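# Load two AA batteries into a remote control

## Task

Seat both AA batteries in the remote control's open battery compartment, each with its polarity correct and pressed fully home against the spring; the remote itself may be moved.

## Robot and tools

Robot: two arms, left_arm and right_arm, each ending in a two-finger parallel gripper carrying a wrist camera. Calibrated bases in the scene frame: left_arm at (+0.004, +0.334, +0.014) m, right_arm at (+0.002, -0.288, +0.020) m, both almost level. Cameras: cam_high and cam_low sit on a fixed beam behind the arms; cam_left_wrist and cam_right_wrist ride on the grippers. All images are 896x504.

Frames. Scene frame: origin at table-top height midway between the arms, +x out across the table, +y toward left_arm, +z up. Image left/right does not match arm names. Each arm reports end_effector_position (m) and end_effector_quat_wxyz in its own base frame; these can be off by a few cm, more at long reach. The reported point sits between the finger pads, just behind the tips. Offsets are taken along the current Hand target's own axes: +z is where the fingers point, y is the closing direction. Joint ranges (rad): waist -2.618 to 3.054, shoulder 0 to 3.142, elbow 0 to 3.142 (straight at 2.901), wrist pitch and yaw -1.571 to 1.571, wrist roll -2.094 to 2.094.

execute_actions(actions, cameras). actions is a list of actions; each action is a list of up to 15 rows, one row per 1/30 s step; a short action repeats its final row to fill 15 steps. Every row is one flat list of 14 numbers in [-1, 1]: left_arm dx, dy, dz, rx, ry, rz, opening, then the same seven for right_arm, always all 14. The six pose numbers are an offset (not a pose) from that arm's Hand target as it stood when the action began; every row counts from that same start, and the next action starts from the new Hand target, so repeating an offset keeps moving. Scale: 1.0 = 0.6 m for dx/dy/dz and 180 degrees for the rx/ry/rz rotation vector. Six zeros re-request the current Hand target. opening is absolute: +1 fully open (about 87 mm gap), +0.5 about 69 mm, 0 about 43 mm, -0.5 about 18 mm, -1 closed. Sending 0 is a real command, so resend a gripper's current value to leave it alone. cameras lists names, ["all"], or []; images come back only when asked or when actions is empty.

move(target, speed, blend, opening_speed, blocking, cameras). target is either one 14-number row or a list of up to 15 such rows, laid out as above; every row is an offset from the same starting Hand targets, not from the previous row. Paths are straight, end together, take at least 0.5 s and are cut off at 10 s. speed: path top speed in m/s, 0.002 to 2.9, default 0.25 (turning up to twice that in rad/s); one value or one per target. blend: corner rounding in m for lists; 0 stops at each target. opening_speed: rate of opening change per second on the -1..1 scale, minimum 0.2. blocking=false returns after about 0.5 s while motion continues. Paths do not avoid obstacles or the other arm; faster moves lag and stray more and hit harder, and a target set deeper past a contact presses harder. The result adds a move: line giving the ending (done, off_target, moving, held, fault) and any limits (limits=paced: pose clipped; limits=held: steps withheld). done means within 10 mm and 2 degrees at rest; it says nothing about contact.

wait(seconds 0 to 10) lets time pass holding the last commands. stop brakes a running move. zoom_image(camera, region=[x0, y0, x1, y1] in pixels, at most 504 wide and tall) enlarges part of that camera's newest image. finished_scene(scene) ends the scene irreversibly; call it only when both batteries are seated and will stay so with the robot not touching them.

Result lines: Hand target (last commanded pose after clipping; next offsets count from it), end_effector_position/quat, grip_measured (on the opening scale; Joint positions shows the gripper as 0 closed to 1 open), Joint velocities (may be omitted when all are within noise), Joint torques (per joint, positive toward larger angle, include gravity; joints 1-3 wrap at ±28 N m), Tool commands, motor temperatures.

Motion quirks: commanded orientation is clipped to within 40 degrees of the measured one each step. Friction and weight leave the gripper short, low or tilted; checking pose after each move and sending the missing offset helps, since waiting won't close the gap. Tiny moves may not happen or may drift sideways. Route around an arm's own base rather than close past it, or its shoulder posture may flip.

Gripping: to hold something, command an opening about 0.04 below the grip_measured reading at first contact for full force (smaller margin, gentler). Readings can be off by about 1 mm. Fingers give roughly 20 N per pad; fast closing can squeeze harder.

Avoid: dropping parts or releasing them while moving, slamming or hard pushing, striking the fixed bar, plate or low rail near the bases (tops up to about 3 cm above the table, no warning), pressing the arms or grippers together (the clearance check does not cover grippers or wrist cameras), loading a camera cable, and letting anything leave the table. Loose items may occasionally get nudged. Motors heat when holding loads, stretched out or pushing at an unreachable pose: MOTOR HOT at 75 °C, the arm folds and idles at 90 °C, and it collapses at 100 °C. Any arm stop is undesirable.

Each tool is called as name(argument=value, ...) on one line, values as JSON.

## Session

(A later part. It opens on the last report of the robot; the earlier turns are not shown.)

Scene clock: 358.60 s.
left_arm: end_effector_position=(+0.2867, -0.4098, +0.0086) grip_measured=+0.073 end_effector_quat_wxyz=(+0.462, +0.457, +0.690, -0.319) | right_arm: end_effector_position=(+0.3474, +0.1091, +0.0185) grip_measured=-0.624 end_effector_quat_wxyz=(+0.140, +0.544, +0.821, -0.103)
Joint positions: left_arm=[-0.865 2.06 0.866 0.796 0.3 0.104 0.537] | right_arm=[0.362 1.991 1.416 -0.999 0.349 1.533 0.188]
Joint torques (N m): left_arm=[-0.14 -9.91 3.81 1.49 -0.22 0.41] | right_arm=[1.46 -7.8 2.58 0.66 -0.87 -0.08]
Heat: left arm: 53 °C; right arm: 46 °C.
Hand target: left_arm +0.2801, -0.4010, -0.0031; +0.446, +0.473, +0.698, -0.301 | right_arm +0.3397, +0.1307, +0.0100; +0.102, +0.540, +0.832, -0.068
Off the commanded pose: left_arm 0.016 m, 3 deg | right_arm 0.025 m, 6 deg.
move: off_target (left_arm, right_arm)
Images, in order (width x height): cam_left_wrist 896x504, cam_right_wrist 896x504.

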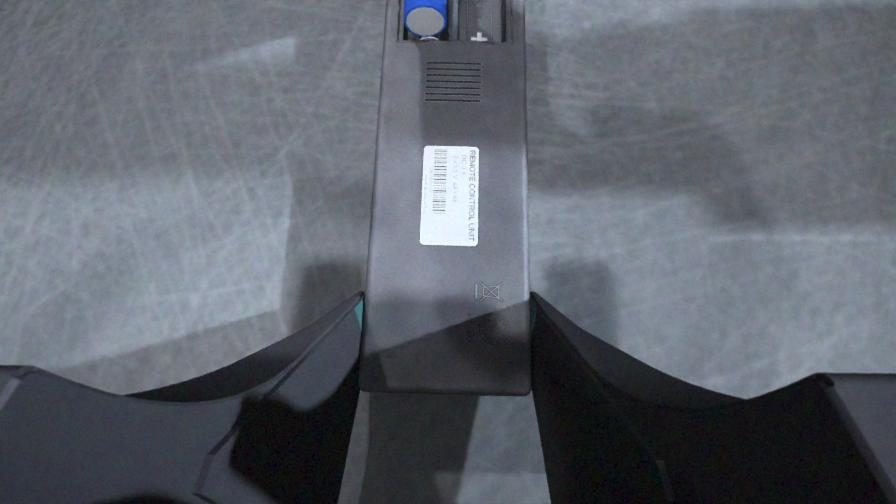

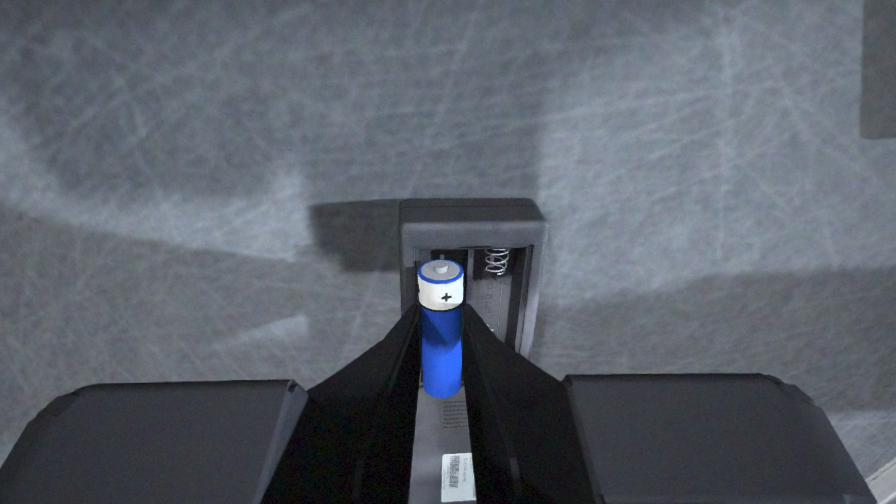

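move(target=[0,0,0,0,0,0,0.02,0.008,0,0.013,0,0.09,0,-0.70], speed=0.05, cameras=["cam_left_wrist","cam_right_wrist"])

zoom_image(camera="cam_left_wrist", region=[300, 0, 620, 180])

zoom_image(camera="cam_right_wrist", region=[250, 150, 650, 504])

Scene clock: 371.97 s.
left_arm: end_effector_position=(+0.2865, -0.4096, +0.0082) grip_measured=+0.072 end_effector_quat_wxyz=(+0.461, +0.454, +0.692, -0.320) | right_arm: end_effector_position=(+0.3424, +0.1218, +0.0160) grip_measured=-0.625 end_effector_quat_wxyz=(+0.008, +0.552, +0.834, +0.000)
Joint positions: left_arm=[-0.865 2.06 0.865 0.796 0.298 0.097 0.536] | right_arm=[0.234 1.996 1.4 -0.963 0.012 1.403 0.188]
Joint torques (N m): left_arm=[-0.08 -9.95 3.89 1.48 -0.19 0.47] | right_arm=[1.22 -4.62 3.43 0.65 -0.44 -0.06]
Heat: left arm: 53 °C; right arm: 46 °C.
Hand target: left_arm +0.2802, -0.4010, -0.0031; +0.446, +0.473, +0.698, -0.301 | right_arm +0.3386, +0.1333, +0.0013; -0.016, +0.545, +0.839, +0.009
Off the commanded pose: left_arm 0.016 m, 4 deg | right_arm 0.019 m, 3 deg.
move: off_target (left_arm, right_arm)
Images, in order (width x height): cam_left_wrist 896x504, cam_right_wrist 896x504.

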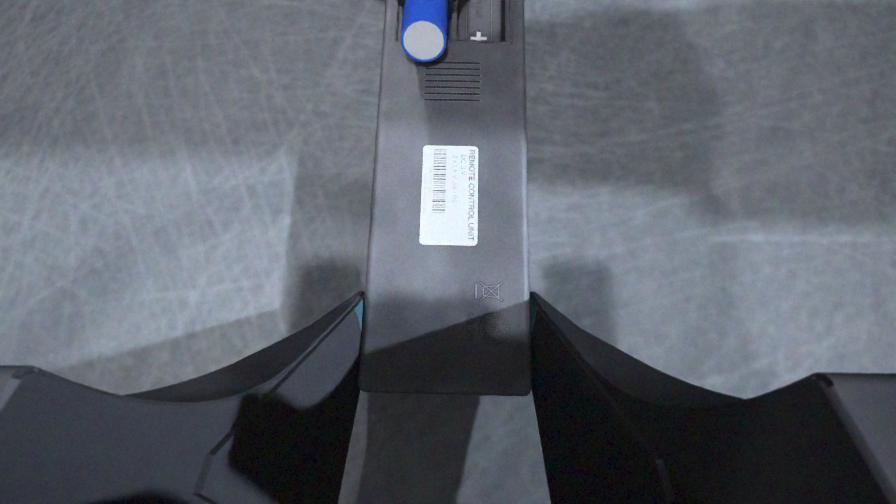

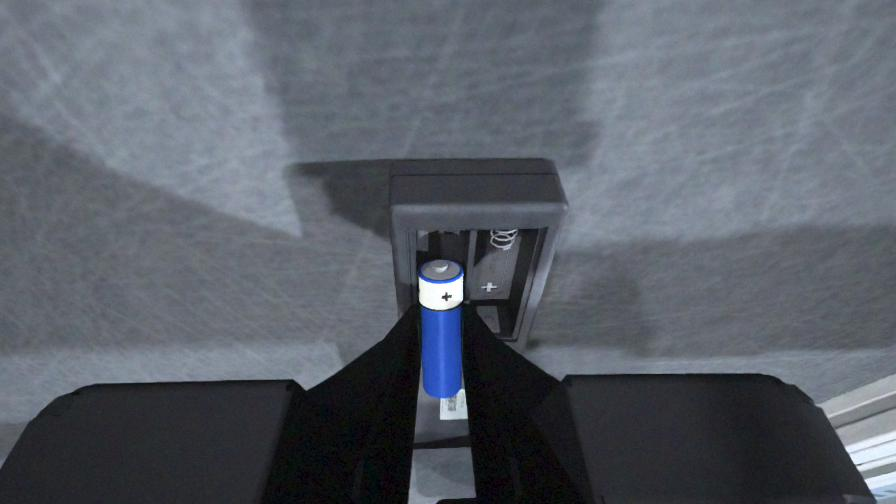

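Scaled by 1.575 from the camera's 896x504 image, which has a finer 1280x720 frame.

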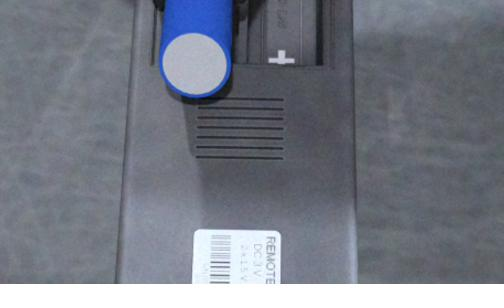

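Scaled by 1.260 from the camera's 896x504 image, which has a finer 1280x720 frame.

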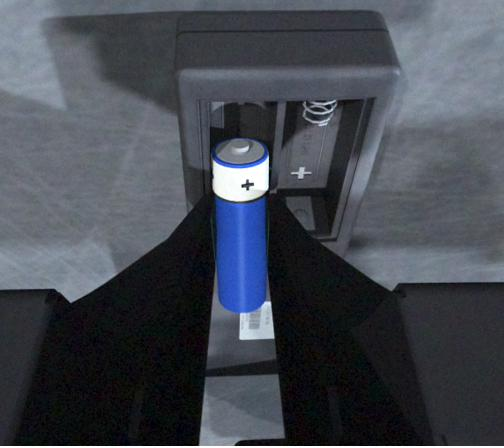

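move(target=[[0,0,0,0,0,0,0.02,0,0,-0.06,0,0,0,-0.70],[0,0,0,0,0,0,0.02,-0.045,0.0027,-0.0743,0,-0.194,0,-0.70]], speed=0.1, cameras=["cam_left_wrist","cam_right_wrist"])

zoom_image(camera="cam_left_wrist", region=[300, 0, 620, 180])

zoom_image(camera="cam_right_wrist", region=[250, 150, 650, 504])

Scene clock: 392.20 s.
left_arm: end_effector_position=(+0.2876, -0.4095, +0.0088) grip_measured=+0.072 end_effector_quat_wxyz=(+0.465, +0.461, +0.687, -0.315) | right_arm: end_effector_position=(+0.3470, +0.1060, +0.0338) grip_measured=-0.625 end_effector_quat_wxyz=(+0.223, +0.518, +0.810, -0.163)
Joint positions: left_arm=[-0.865 2.06 0.865 0.799 0.298 0.118 0.536] | right_arm=[0.456 1.996 1.452 -1.079 0.558 1.609 0.188]
Joint torques (N m): left_arm=[-0.18 -9.96 3.95 1.44 -0.2 0.27] | right_arm=[0.76 -9.42 5.85 0.03 0.6 0.14]
Heat: left arm: 53 °C; right arm: 45 °C.
Hand target: left_arm +0.2802, -0.4010, -0.0031; +0.446, +0.473, +0.698, -0.301 | right_arm +0.3517, +0.1078, +0.0449; +0.236, +0.522, +0.805, -0.155
Off the commanded pose: left_arm 0.016 m, 3 deg | right_arm 0.012 m, 2 deg.
move: off_target (left_arm, right_arm)
Images, in order (width x height): cam_left_wrist 896x504, cam_right_wrist 896x504.

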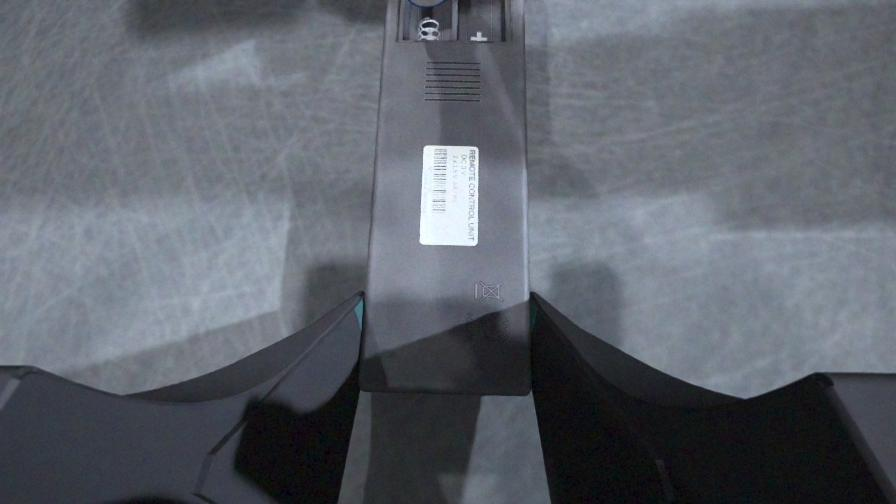

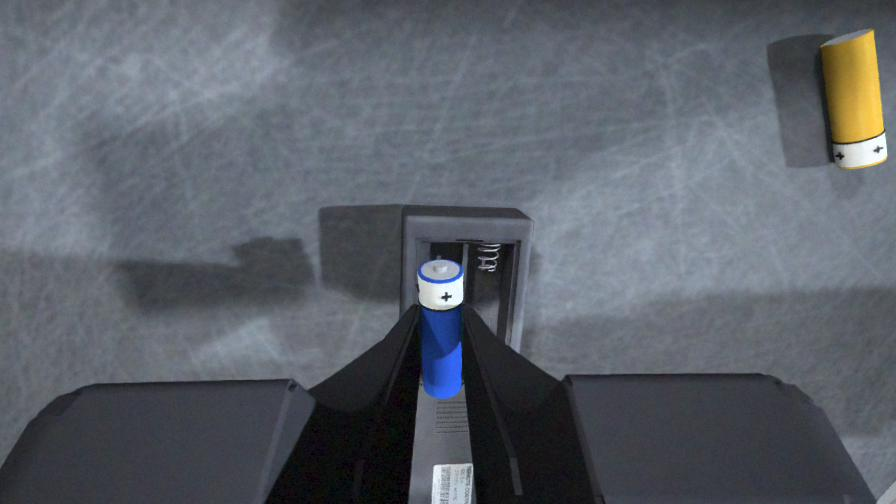

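Scaled by 1.575 from the camera's 896x504 image, which has a finer 1280x720 frame.

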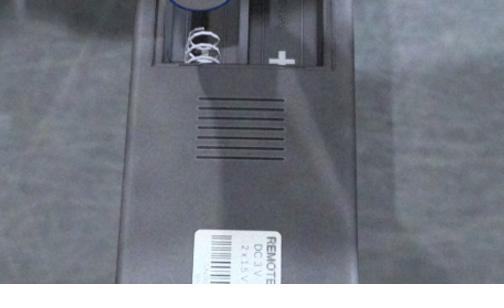

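Scaled by 1.260 from the camera's 896x504 image, which has a finer 1280x720 frame.

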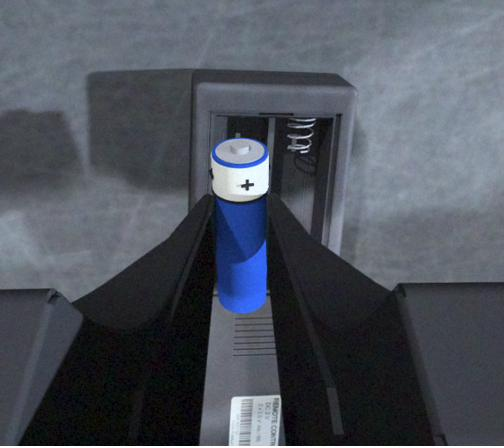

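move(target=[0,0,0,0,0,0,0.02,0.0212,0.005,0.0418,0,0,0,-0.70], speed=0.06, cameras=["cam_left_wrist","cam_right_wrist"])

zoom_image(camera="cam_left_wrist", region=[300, 0, 620, 180])

zoom_image(camera="cam_right_wrist", region=[250, 150, 650, 504])

Scene clock: 402.87 s.
left_arm: end_effector_position=(+0.2876, -0.4095, +0.0088) grip_measured=+0.072 end_effector_quat_wxyz=(+0.465, +0.461, +0.687, -0.315) | right_arm: end_effector_position=(+0.3500, +0.1070, +0.0237) grip_measured=-0.625 end_effector_quat_wxyz=(+0.229, +0.520, +0.808, -0.155)
Joint positions: left_arm=[-0.865 2.06 0.865 0.799 0.298 0.118 0.536] | right_arm=[0.456 2.002 1.419 -1.021 0.56 1.609 0.188]
Joint torques (N m): left_arm=[-0.16 -9.95 3.89 1.43 -0.2 0.28] | right_arm=[-0.03 -6.26 4.12 0.55 0.58 0.04]
Heat: left arm: 53 °C; right arm: 45 °C.
Hand target: left_arm +0.2802, -0.4010, -0.0031; +0.446, +0.473, +0.698, -0.301 | right_arm +0.3557, +0.1064, +0.0169; +0.236, +0.522, +0.805, -0.155
Off the commanded pose: left_arm 0.016 m, 3 deg | right_arm 0.009 m, 1 deg.
move: off_target (left_arm)
Images, in order (width x height): cam_left_wrist 896x504, cam_right_wrist 896x504.

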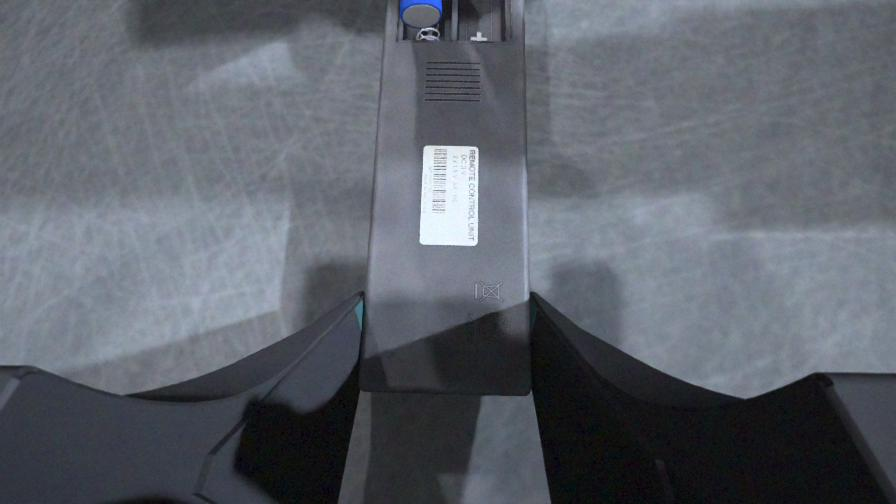

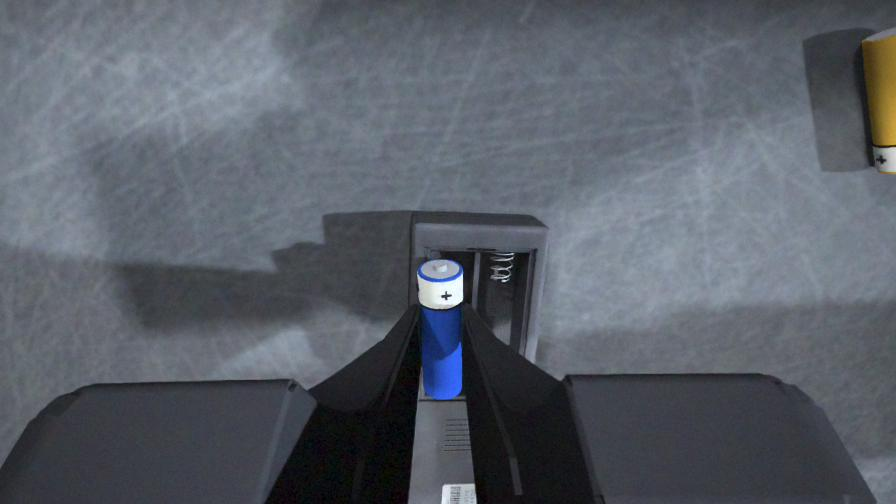

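Scaled by 1.575 from the camera's 896x504 image, which has a finer 1280x720 frame.

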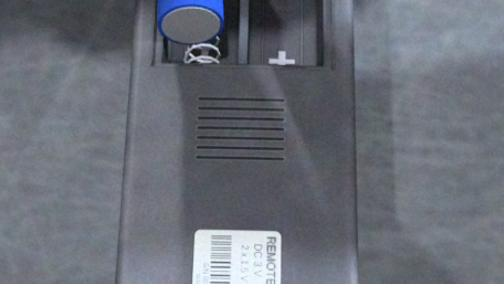

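Scaled by 1.260 from the camera's 896x504 image, which has a finer 1280x720 frame.

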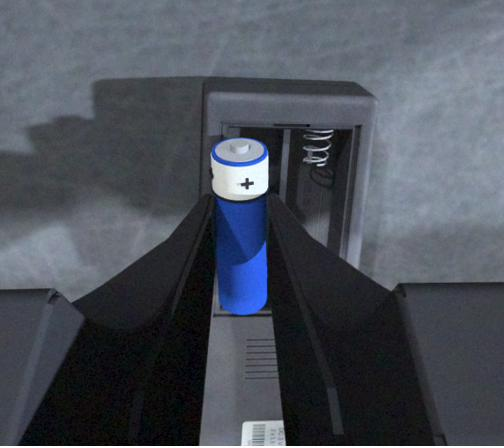

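move(target=[0,0,0,0,0,0,0.02,0,-0.010,0,0,0,0,-0.70], speed=0.06, cameras=["cam_left_wrist","cam_right_wrist"])

zoom_image(camera="cam_left_wrist", region=[300, 0, 620, 180])

zoom_image(camera="cam_right_wrist", region=[250, 150, 650, 504])

Scene clock: 411.23 s.
left_arm: end_effector_position=(+0.2876, -0.4095, +0.0088) grip_measured=+0.072 end_effector_quat_wxyz=(+0.465, +0.461, +0.687, -0.315) | right_arm: end_effector_position=(+0.3494, +0.1045, +0.0206) grip_measured=-0.625 end_effector_quat_wxyz=(+0.234, +0.519, +0.807, -0.159)
Joint positions: left_arm=[-0.865 2.06 0.865 0.799 0.298 0.118 0.536] | right_arm=[0.456 2.002 1.403 -1.006 0.572 1.609 0.188]
Joint torques (N m): left_arm=[-0.14 -9.95 3.89 1.44 -0.2 0.29] | right_arm=[0.01 -7.99 2.97 0.5 0.44 0.05]
Heat: left arm: 53 °C; right arm: 45 °C.
Hand target: left_arm +0.2802, -0.4010, -0.0031; +0.446, +0.473, +0.698, -0.301 | right_arm +0.3501, +0.1039, +0.0168; +0.236, +0.522, +0.805, -0.155
Off the commanded pose: left_arm 0.016 m, 3 deg | right_arm 0.004 m, 1 deg.
move: off_target (left_arm)
Images, in order (width x height): cam_left_wrist 896x504, cam_right_wrist 896x504.

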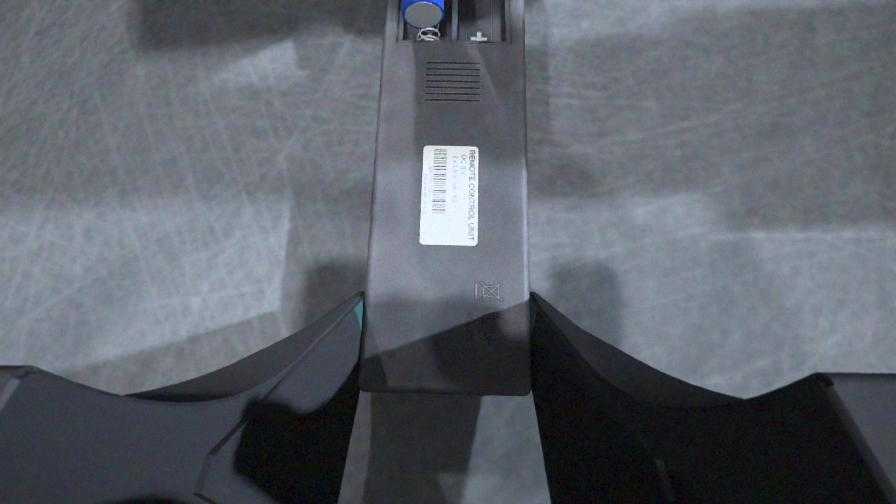

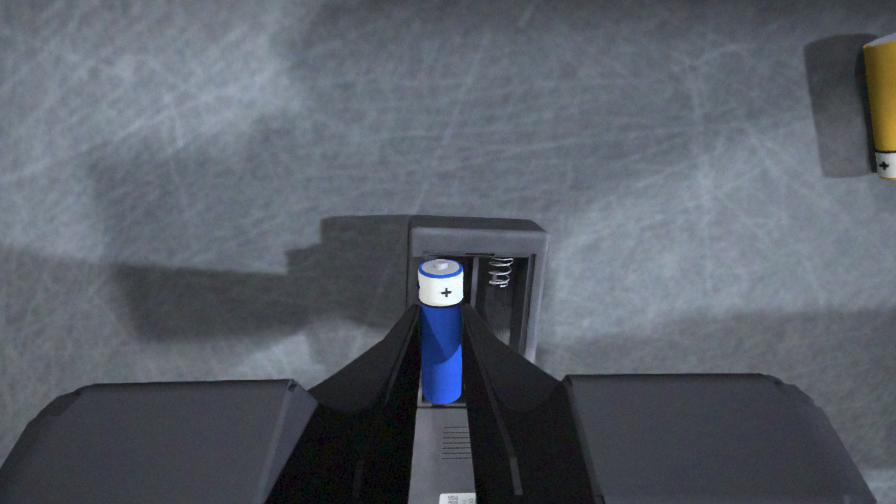

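Scaled by 1.575 from the camera's 896x504 image, which has a finer 1280x720 frame.

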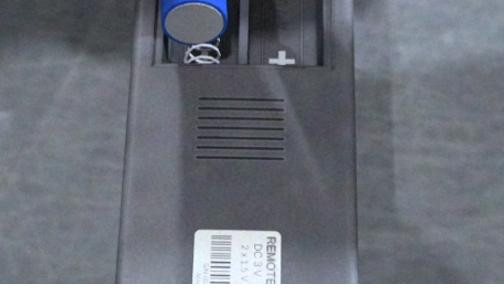

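Scaled by 1.260 from the camera's 896x504 image, which has a finer 1280x720 frame.

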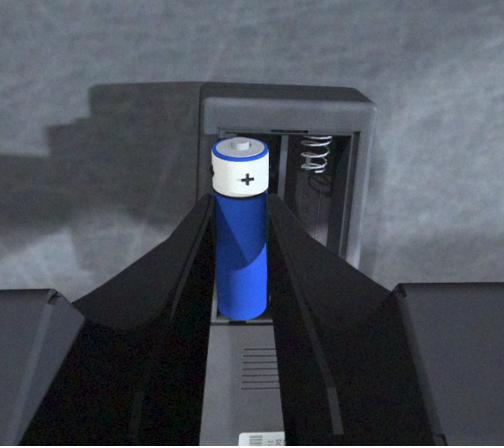

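move(target=[0,0,0,0,0,0,0.02,0.0053,-0.006,0.0143,0,0.061,0,-0.70], speed=0.05, cameras=["cam_left_wrist","cam_right_wrist"])

zoom_image(camera="cam_left_wrist", region=[300, 0, 620, 180])

zoom_image(camera="cam_right_wrist", region=[250, 150, 650, 504])

Scene clock: 420.37 s.
left_arm: end_effector_position=(+0.2872, -0.4097, +0.0088) grip_measured=+0.072 end_effector_quat_wxyz=(+0.464, +0.457, +0.689, -0.318) | right_arm: end_effector_position=(+0.3493, +0.1025, +0.0185) grip_measured=-0.625 end_effector_quat_wxyz=(+0.165, +0.536, +0.821, -0.105)
Joint positions: left_arm=[-0.865 2.06 0.865 0.799 0.298 0.107 0.536] | right_arm=[0.365 1.968 1.378 -0.956 0.393 1.516 0.188]
Joint torques (N m): left_arm=[-0.09 -9.94 3.88 1.46 -0.2 0.38] | right_arm=[-0.72 -6.87 2.25 0.74 0.2 -0.15]
Heat: left arm: 53 °C; right arm: 45 °C.
Hand target: left_arm +0.2802, -0.4010, -0.0031; +0.446, +0.473, +0.698, -0.301 | right_arm +0.3476, +0.1005, +0.0079; +0.158, +0.535, +0.824, -0.104
Off the commanded pose: left_arm 0.016 m, 3 deg | right_arm 0.011 m, 1 deg.
move: off_target (left_arm, right_arm)
Images, in order (width x height): cam_left_wrist 896x504, cam_right_wrist 896x504.

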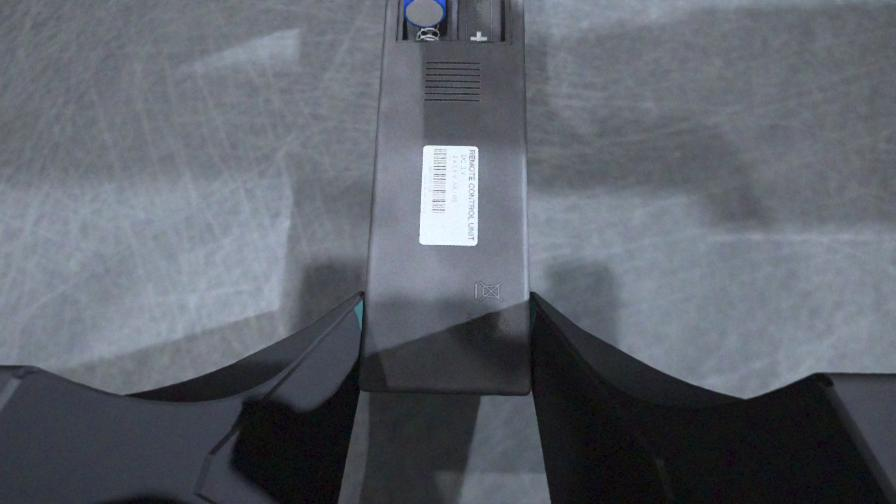

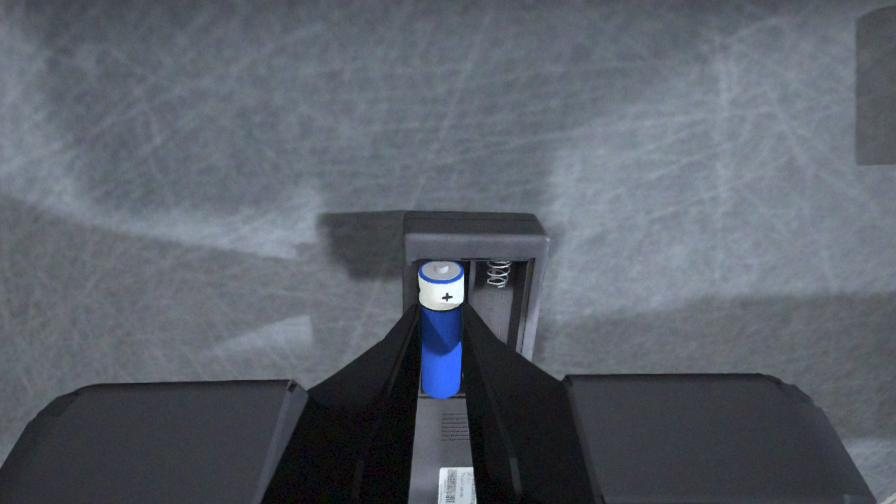

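Scaled by 1.575 from the camera's 896x504 image, which has a finer 1280x720 frame.

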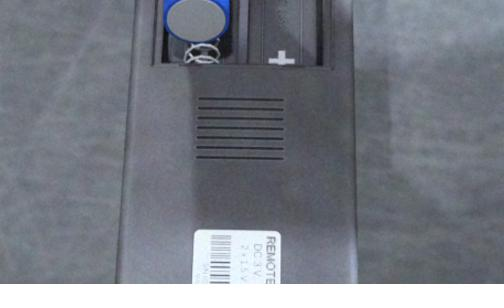

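Scaled by 1.260 from the camera's 896x504 image, which has a finer 1280x720 frame.

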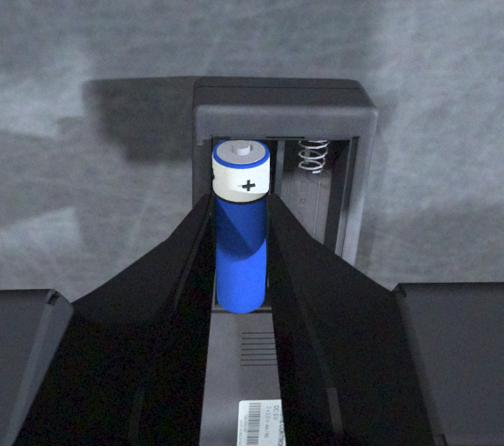

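move(target=[0,0,0,0,0,0,0.02,0.0173,-0.001,-0.0016,0,0.02,0,-0.70], speed=0.05, cameras=["cam_left_wrist","cam_right_wrist"])

zoom_image(camera="cam_left_wrist", region=[300, 0, 620, 180])

zoom_image(camera="cam_right_wrist", region=[250, 150, 650, 504])

Scene clock: 428.87 s.
left_arm: end_effector_position=(+0.2869, -0.4098, +0.0088) grip_measured=+0.072 end_effector_quat_wxyz=(+0.463, +0.455, +0.691, -0.319) | right_arm: end_effector_position=(+0.3488, +0.1044, +0.0179) grip_measured=-0.625 end_effector_quat_wxyz=(+0.152, +0.540, +0.822, -0.096)
Joint positions: left_arm=[-0.865 2.06 0.865 0.799 0.298 0.1 0.536] | right_arm=[0.354 1.967 1.378 -0.954 0.36 1.511 0.188]
Joint torques (N m): left_arm=[-0.06 -9.98 3.84 1.45 -0.19 0.47] | right_arm=[0.01 -6.71 1.94 0.74 -0.17 -0.11]
Heat: left arm: 54 °C; right arm: 45 °C.
Hand target: left_arm +0.2802, -0.4010, -0.0031; +0.446, +0.473, +0.698, -0.301 | right_arm +0.3430, +0.1095, +0.0050; +0.132, +0.538, +0.828, -0.087
Off the commanded pose: left_arm 0.016 m, 4 deg | right_arm 0.015 m, 3 deg.
move: off_target (left_arm, right_arm)
Images, in order (width x height): cam_left_wrist 896x504, cam_right_wrist 896x504.

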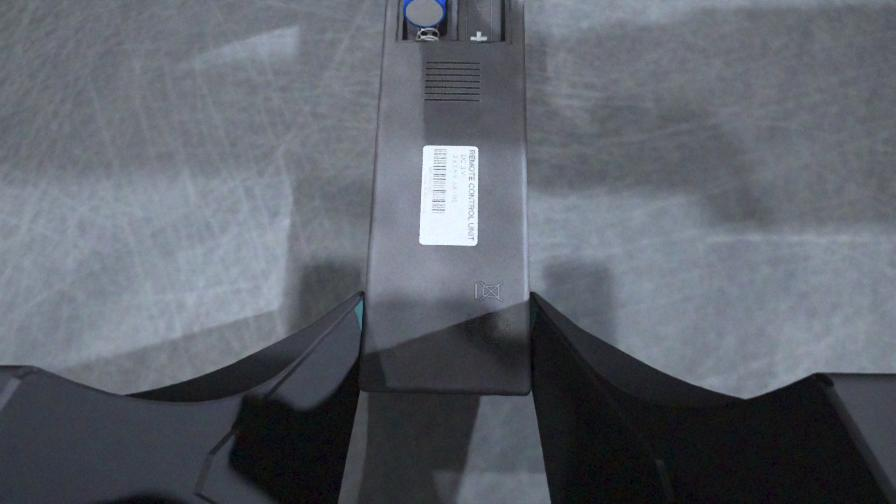

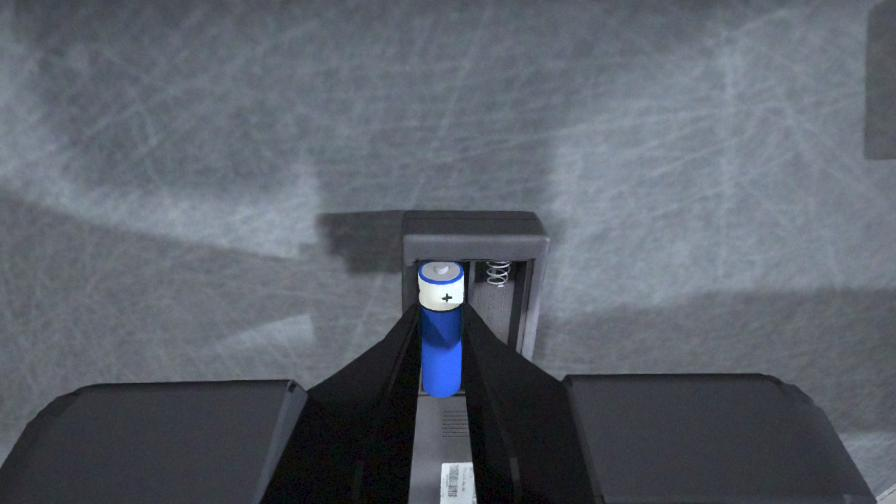

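Scaled by 1.575 from the camera's 896x504 image, which has a finer 1280x720 frame.

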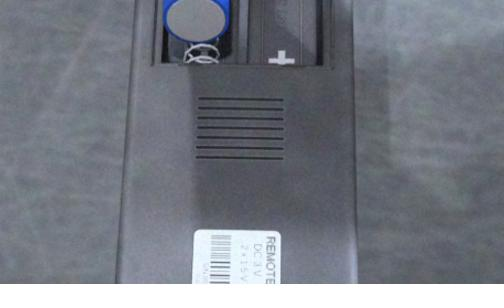

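Scaled by 1.260 from the camera's 896x504 image, which has a finer 1280x720 frame.

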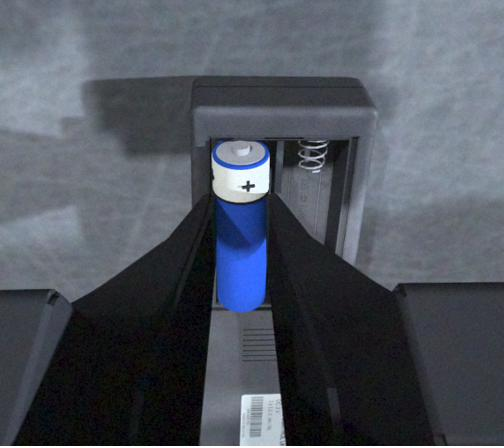

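move(target=[0,0,0,0,0,0,0.02,0.0150,-0.003,0.004,0,0.0,0,-0.70], speed=0.05, cameras=["cam_left_wrist","cam_right_wrist"])

zoom_image(camera="cam_left_wrist", region=[350, 0, 510, 90])

zoom_image(camera="cam_right_wrist", region=[380, 200, 580, 420])

Scene clock: 434.87 s.
left_arm: end_effector_position=(+0.2866, -0.4099, +0.0088) grip_measured=+0.072 end_effector_quat_wxyz=(+0.461, +0.453, +0.692, -0.321) | right_arm: end_effector_position=(+0.3486, +0.1050, +0.0173) grip_measured=-0.625 end_effector_quat_wxyz=(+0.158, +0.540, +0.822, -0.092)
Joint positions: left_arm=[-0.865 2.06 0.865 0.799 0.298 0.094 0.536] | right_arm=[0.358 1.956 1.359 -0.934 0.365 1.514 0.188]
Joint torques (N m): left_arm=[-0.09 -9.91 3.85 1.46 -0.19 0.53] | right_arm=[1.68 -5.71 1.78 0.69 -0.22 0.11]
Heat: left arm: 54 °C; right arm: 44 °C.
Hand target: left_arm +0.2802, -0.4010, -0.0031; +0.446, +0.473, +0.698, -0.301 | right_arm +0.3381, +0.1159, -0.0001; +0.132, +0.538, +0.828, -0.087
Off the commanded pose: left_arm 0.016 m, 4 deg | right_arm 0.023 m, 3 deg.
move: off_target (left_arm, right_arm)
Images, in order (width x height): cam_left_wrist 896x504, cam_right_wrist 896x504.

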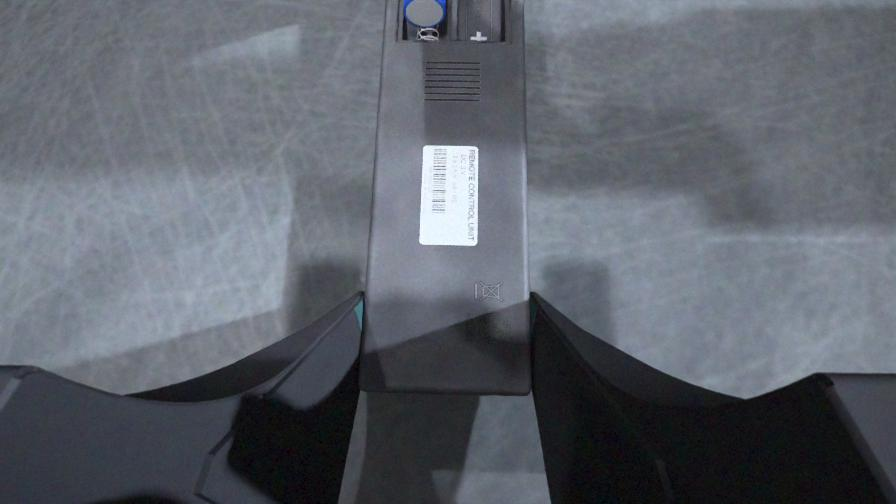

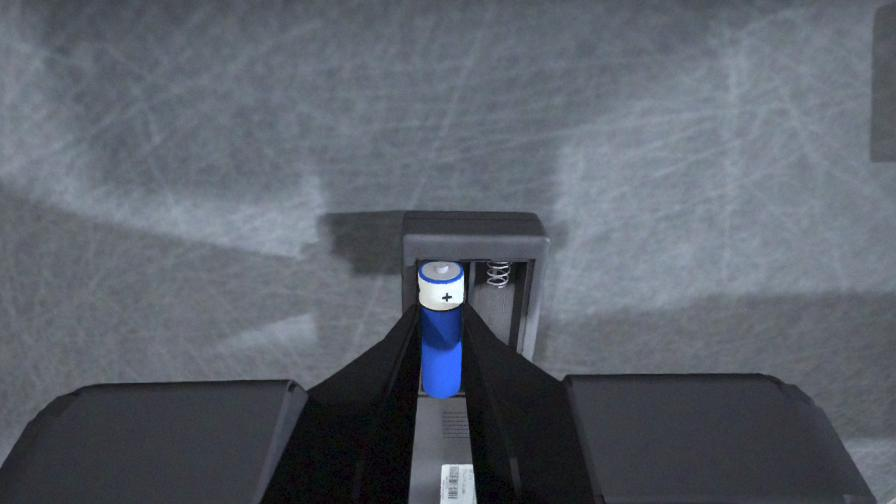

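Scaled by 3.150 from the camera's 896x504 image, which has a finer 1280x720 frame.

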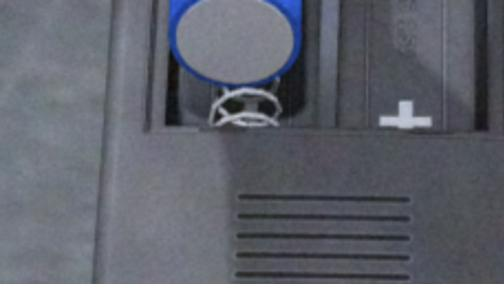

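Scaled by 2.291 from the camera's 896x504 image, which has a finer 1280x720 frame.

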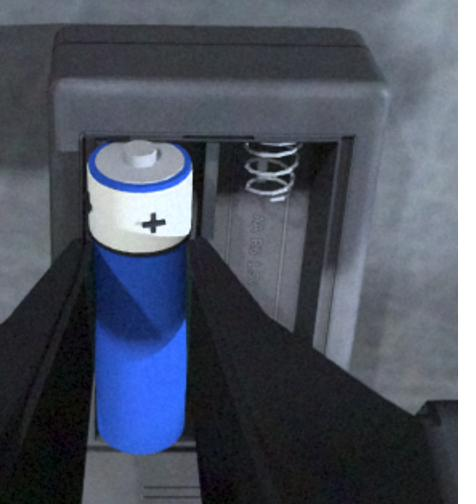

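move(target=[0,0,0,0,0,0,0.02,0.019,-0.003,0.007,0,0.0,0,-0.70], speed=0.05, cameras=["cam_left_wrist","cam_right_wrist"])

zoom_image(camera="cam_left_wrist", region=[350, 0, 510, 90])

zoom_image(camera="cam_right_wrist", region=[380, 200, 580, 420])

Scene clock: 447.20 s.
left_arm: end_effector_position=(+0.2865, -0.4098, +0.0087) grip_measured=+0.072 end_effector_quat_wxyz=(+0.461, +0.452, +0.693, -0.321) | right_arm: end_effector_position=(+0.3481, +0.1057, +0.0169) grip_measured=-0.625 end_effector_quat_wxyz=(+0.175, +0.542, +0.816, -0.097)
Joint positions: left_arm=[-0.865 2.06 0.865 0.799 0.298 0.093 0.536] | right_arm=[0.378 1.948 1.342 -0.921 0.401 1.542 0.188]
Joint torques (N m): left_arm=[-0.12 -9.96 3.92 1.47 -0.21 0.51] | right_arm=[2.25 -4.6 1.39 0.73 -0.61 0.12]
Heat: left arm: 54 °C; right arm: 43 °C.
Hand target: left_arm +0.2802, -0.4010, -0.0031; +0.446, +0.473, +0.698, -0.301 | right_arm +0.3326, +0.1239, -0.0076; +0.132, +0.538, +0.828, -0.087
Off the commanded pose: left_arm 0.016 m, 4 deg | right_arm 0.034 m, 5 deg.
move: off_target (left_arm, right_arm)
Images, in order (width x height): cam_left_wrist 896x504, cam_right_wrist 896x504.

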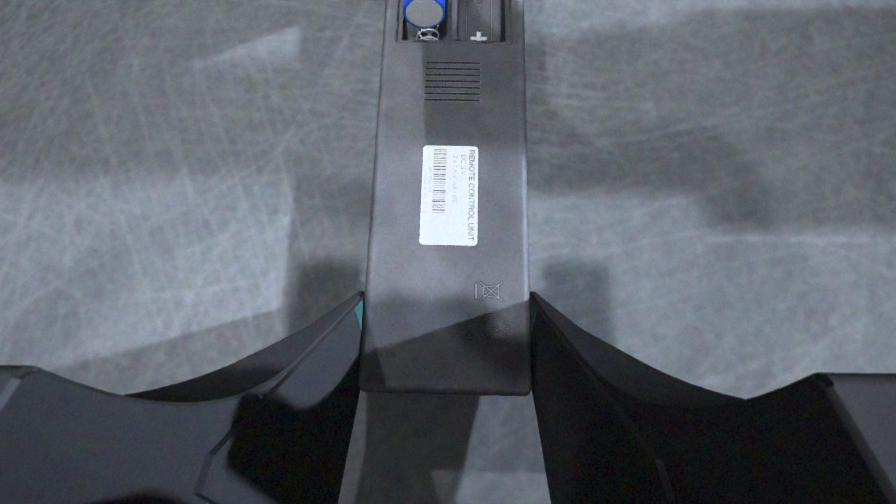

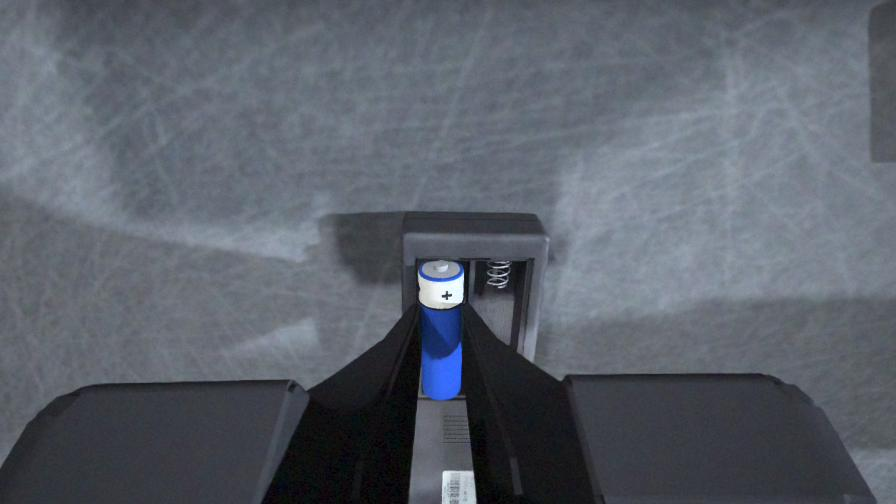

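Scaled by 3.150 from the camera's 896x504 image, which has a finer 1280x720 frame.

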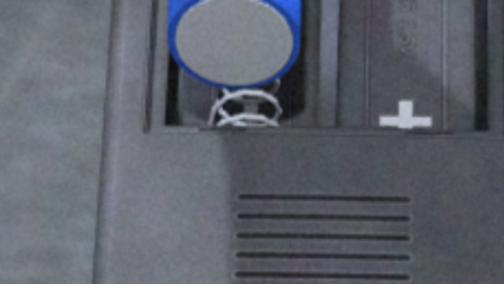

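Scaled by 2.291 from the camera's 896x504 image, which has a finer 1280x720 frame.

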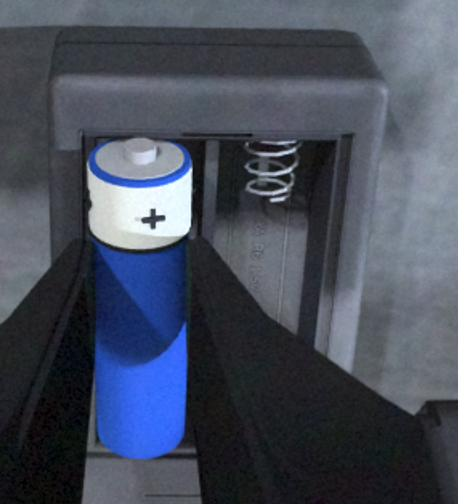

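move(target=[[0,0,0,0,0,0,0.02,-0.0336,0.009,-0.045,0,0,0,-0.70],[0,0,0,0,0,0,0.02,-0.0785,0.0185,-0.0612,0,-0.089,0,-0.70]], speed=0.1, cameras=["cam_left_wrist","cam_right_wrist"])

zoom_image(camera="cam_left_wrist", region=[350, 0, 510, 90])

zoom_image(camera="cam_right_wrist", region=[380, 200, 580, 420])

Scene clock: 469.00 s.
left_arm: end_effector_position=(+0.2875, -0.4095, +0.0089) grip_measured=+0.072 end_effector_quat_wxyz=(+0.466, +0.461, +0.687, -0.315) | right_arm: end_effector_position=(+0.3527, +0.0966, +0.0415) grip_measured=-0.625 end_effector_quat_wxyz=(+0.241, +0.519, +0.805, -0.157)
Joint positions: left_arm=[-0.865 2.06 0.864 0.801 0.298 0.118 0.536] | right_arm=[0.437 1.964 1.432 -1.051 0.583 1.587 0.188]
Joint torques (N m): left_arm=[-0.09 -9.92 3.97 1.42 -0.2 0.28] | right_arm=[0.81 -6.26 6.27 0.13 0.6 0.13]
Heat: left arm: 54 °C; right arm: 43 °C.
Hand target: left_arm +0.2802, -0.4011, -0.0030; +0.446, +0.473, +0.698, -0.301 | right_arm +0.3564, +0.0981, +0.0420; +0.246, +0.520, +0.802, -0.161
Off the commanded pose: left_arm 0.016 m, 3 deg | right_arm 0.004 m, 1 deg.
move: off_target (left_arm)
Images, in order (width x height): cam_left_wrist 896x504, cam_right_wrist 896x504.

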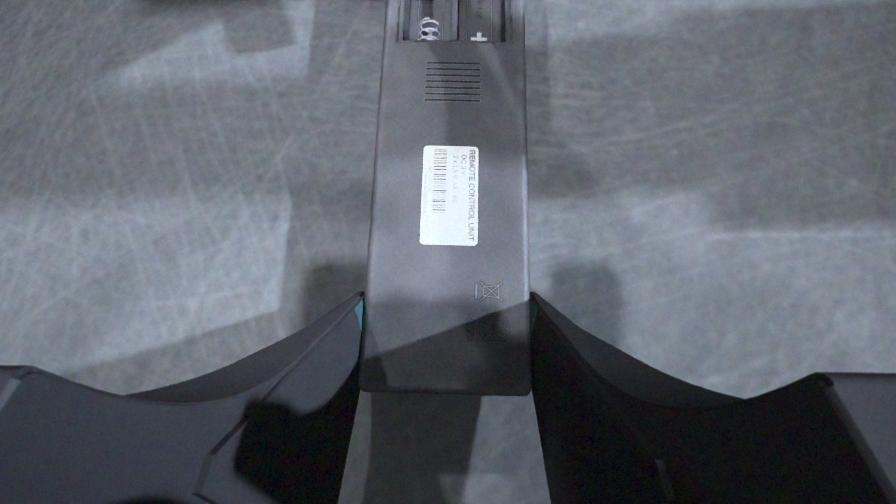

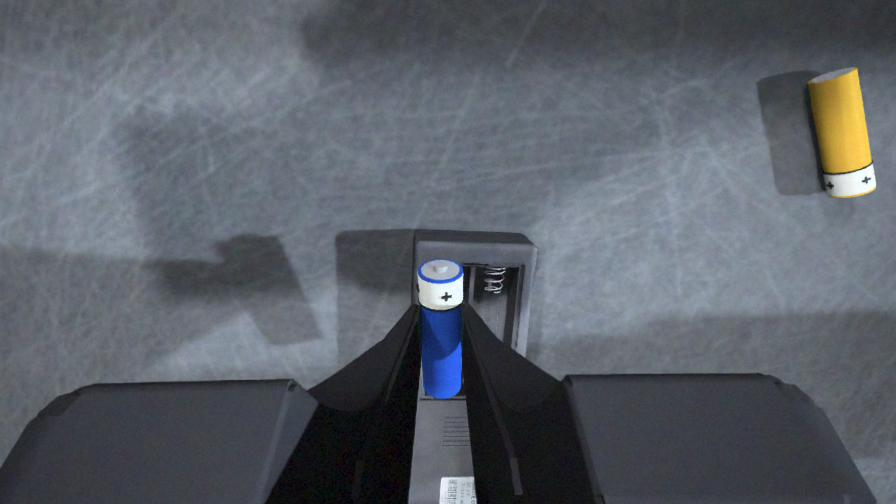

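Scaled by 3.150 from the camera's 896x504 image, which has a finer 1280x720 frame.

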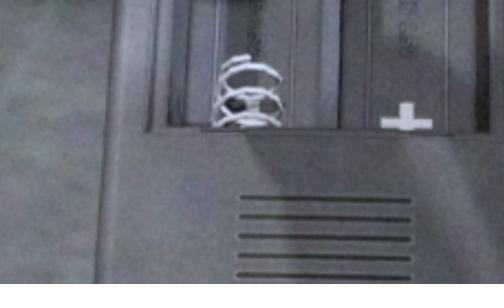

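Scaled by 2.291 from the camera's 896x504 image, which has a finer 1280x720 frame.

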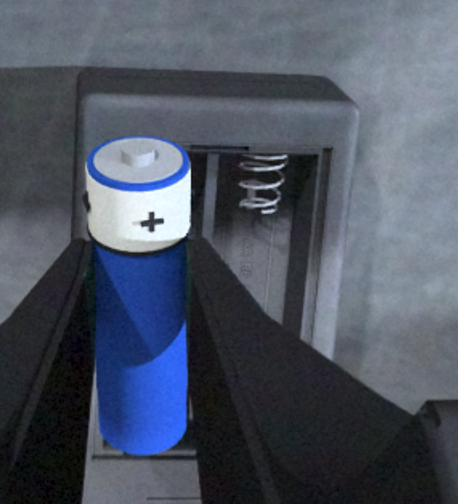

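move(target=[0,0,0,0,0,0,0.02,0.0220,-0.0033,0.0358,0,0,0,-0.70], speed=0.06, cameras=["cam_left_wrist","cam_right_wrist"])

zoom_image(camera="cam_left_wrist", region=[350, 0, 510, 90])

zoom_image(camera="cam_right_wrist", region=[380, 200, 580, 420])

Scene clock: 482.07 s.
left_arm: end_effector_position=(+0.2875, -0.4095, +0.0089) grip_measured=+0.072 end_effector_quat_wxyz=(+0.466, +0.461, +0.687, -0.315) | right_arm: end_effector_position=(+0.3512, +0.0957, +0.0219) grip_measured=-0.625 end_effector_quat_wxyz=(+0.239, +0.518, +0.805, -0.161)
Joint positions: left_arm=[-0.865 2.06 0.864 0.801 0.298 0.118 0.536] | right_arm=[0.437 1.99 1.387 -0.989 0.585 1.588 0.188]
Joint torques (N m): left_arm=[-0.13 -10 3.93 1.42 -0.2 0.28] | right_arm=[0.5 -6.5 4.16 0.49 0.6 0.11]
Heat: left arm: 54 °C; right arm: 43 °C.
Hand target: left_arm +0.2802, -0.4011, -0.0030; +0.446, +0.473, +0.698, -0.301 | right_arm +0.3550, +0.0962, +0.0168; +0.246, +0.520, +0.802, -0.161
Off the commanded pose: left_arm 0.016 m, 3 deg | right_arm 0.006 m, 1 deg.
move: off_target (left_arm)
Images, in order (width x height): cam_left_wrist 896x504, cam_right_wrist 896x504.

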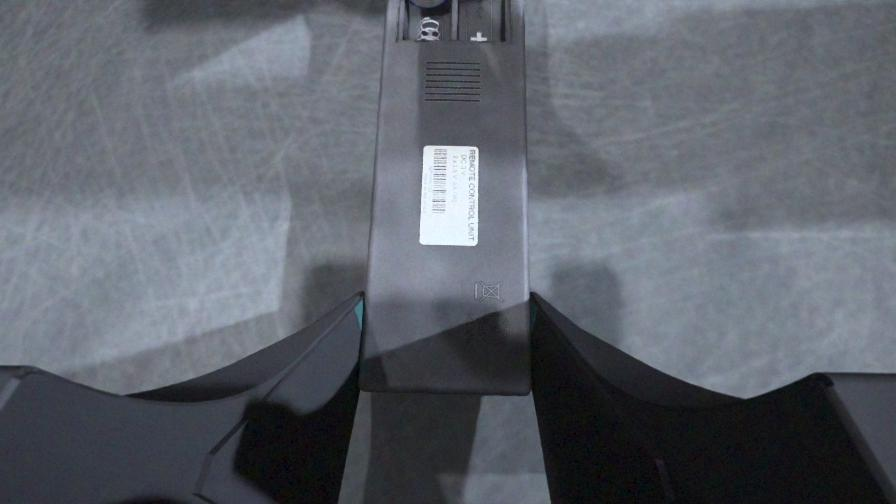

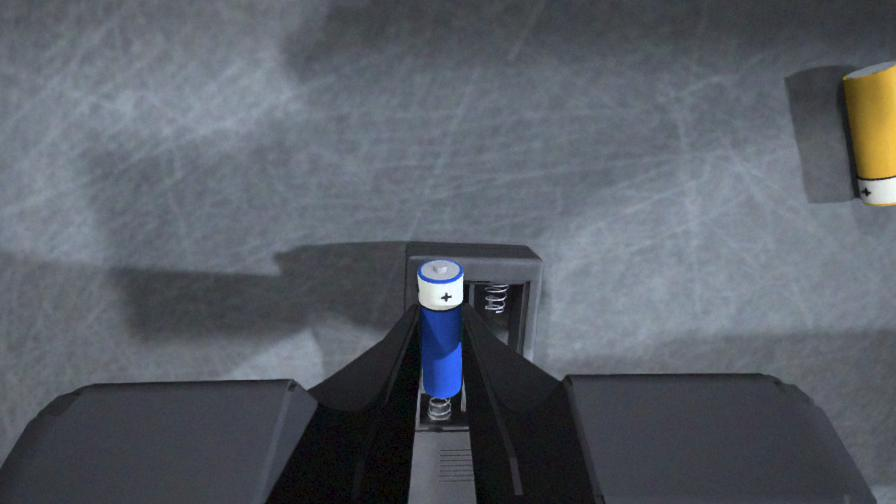

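Scaled by 3.150 from the camera's 896x504 image, which has a finer 1280x720 frame.

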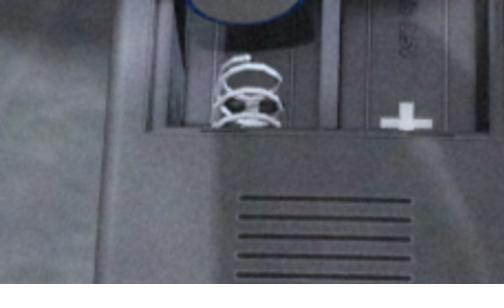

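Scaled by 2.291 from the camera's 896x504 image, which has a finer 1280x720 frame.

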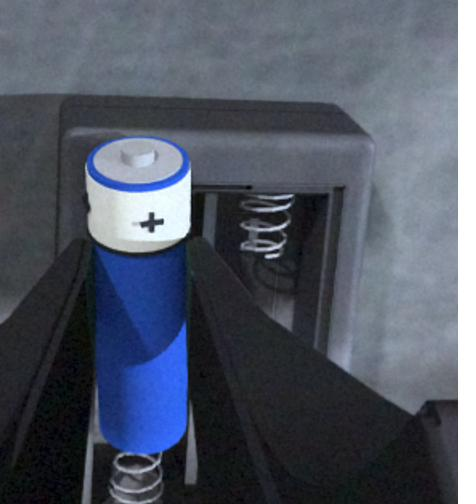

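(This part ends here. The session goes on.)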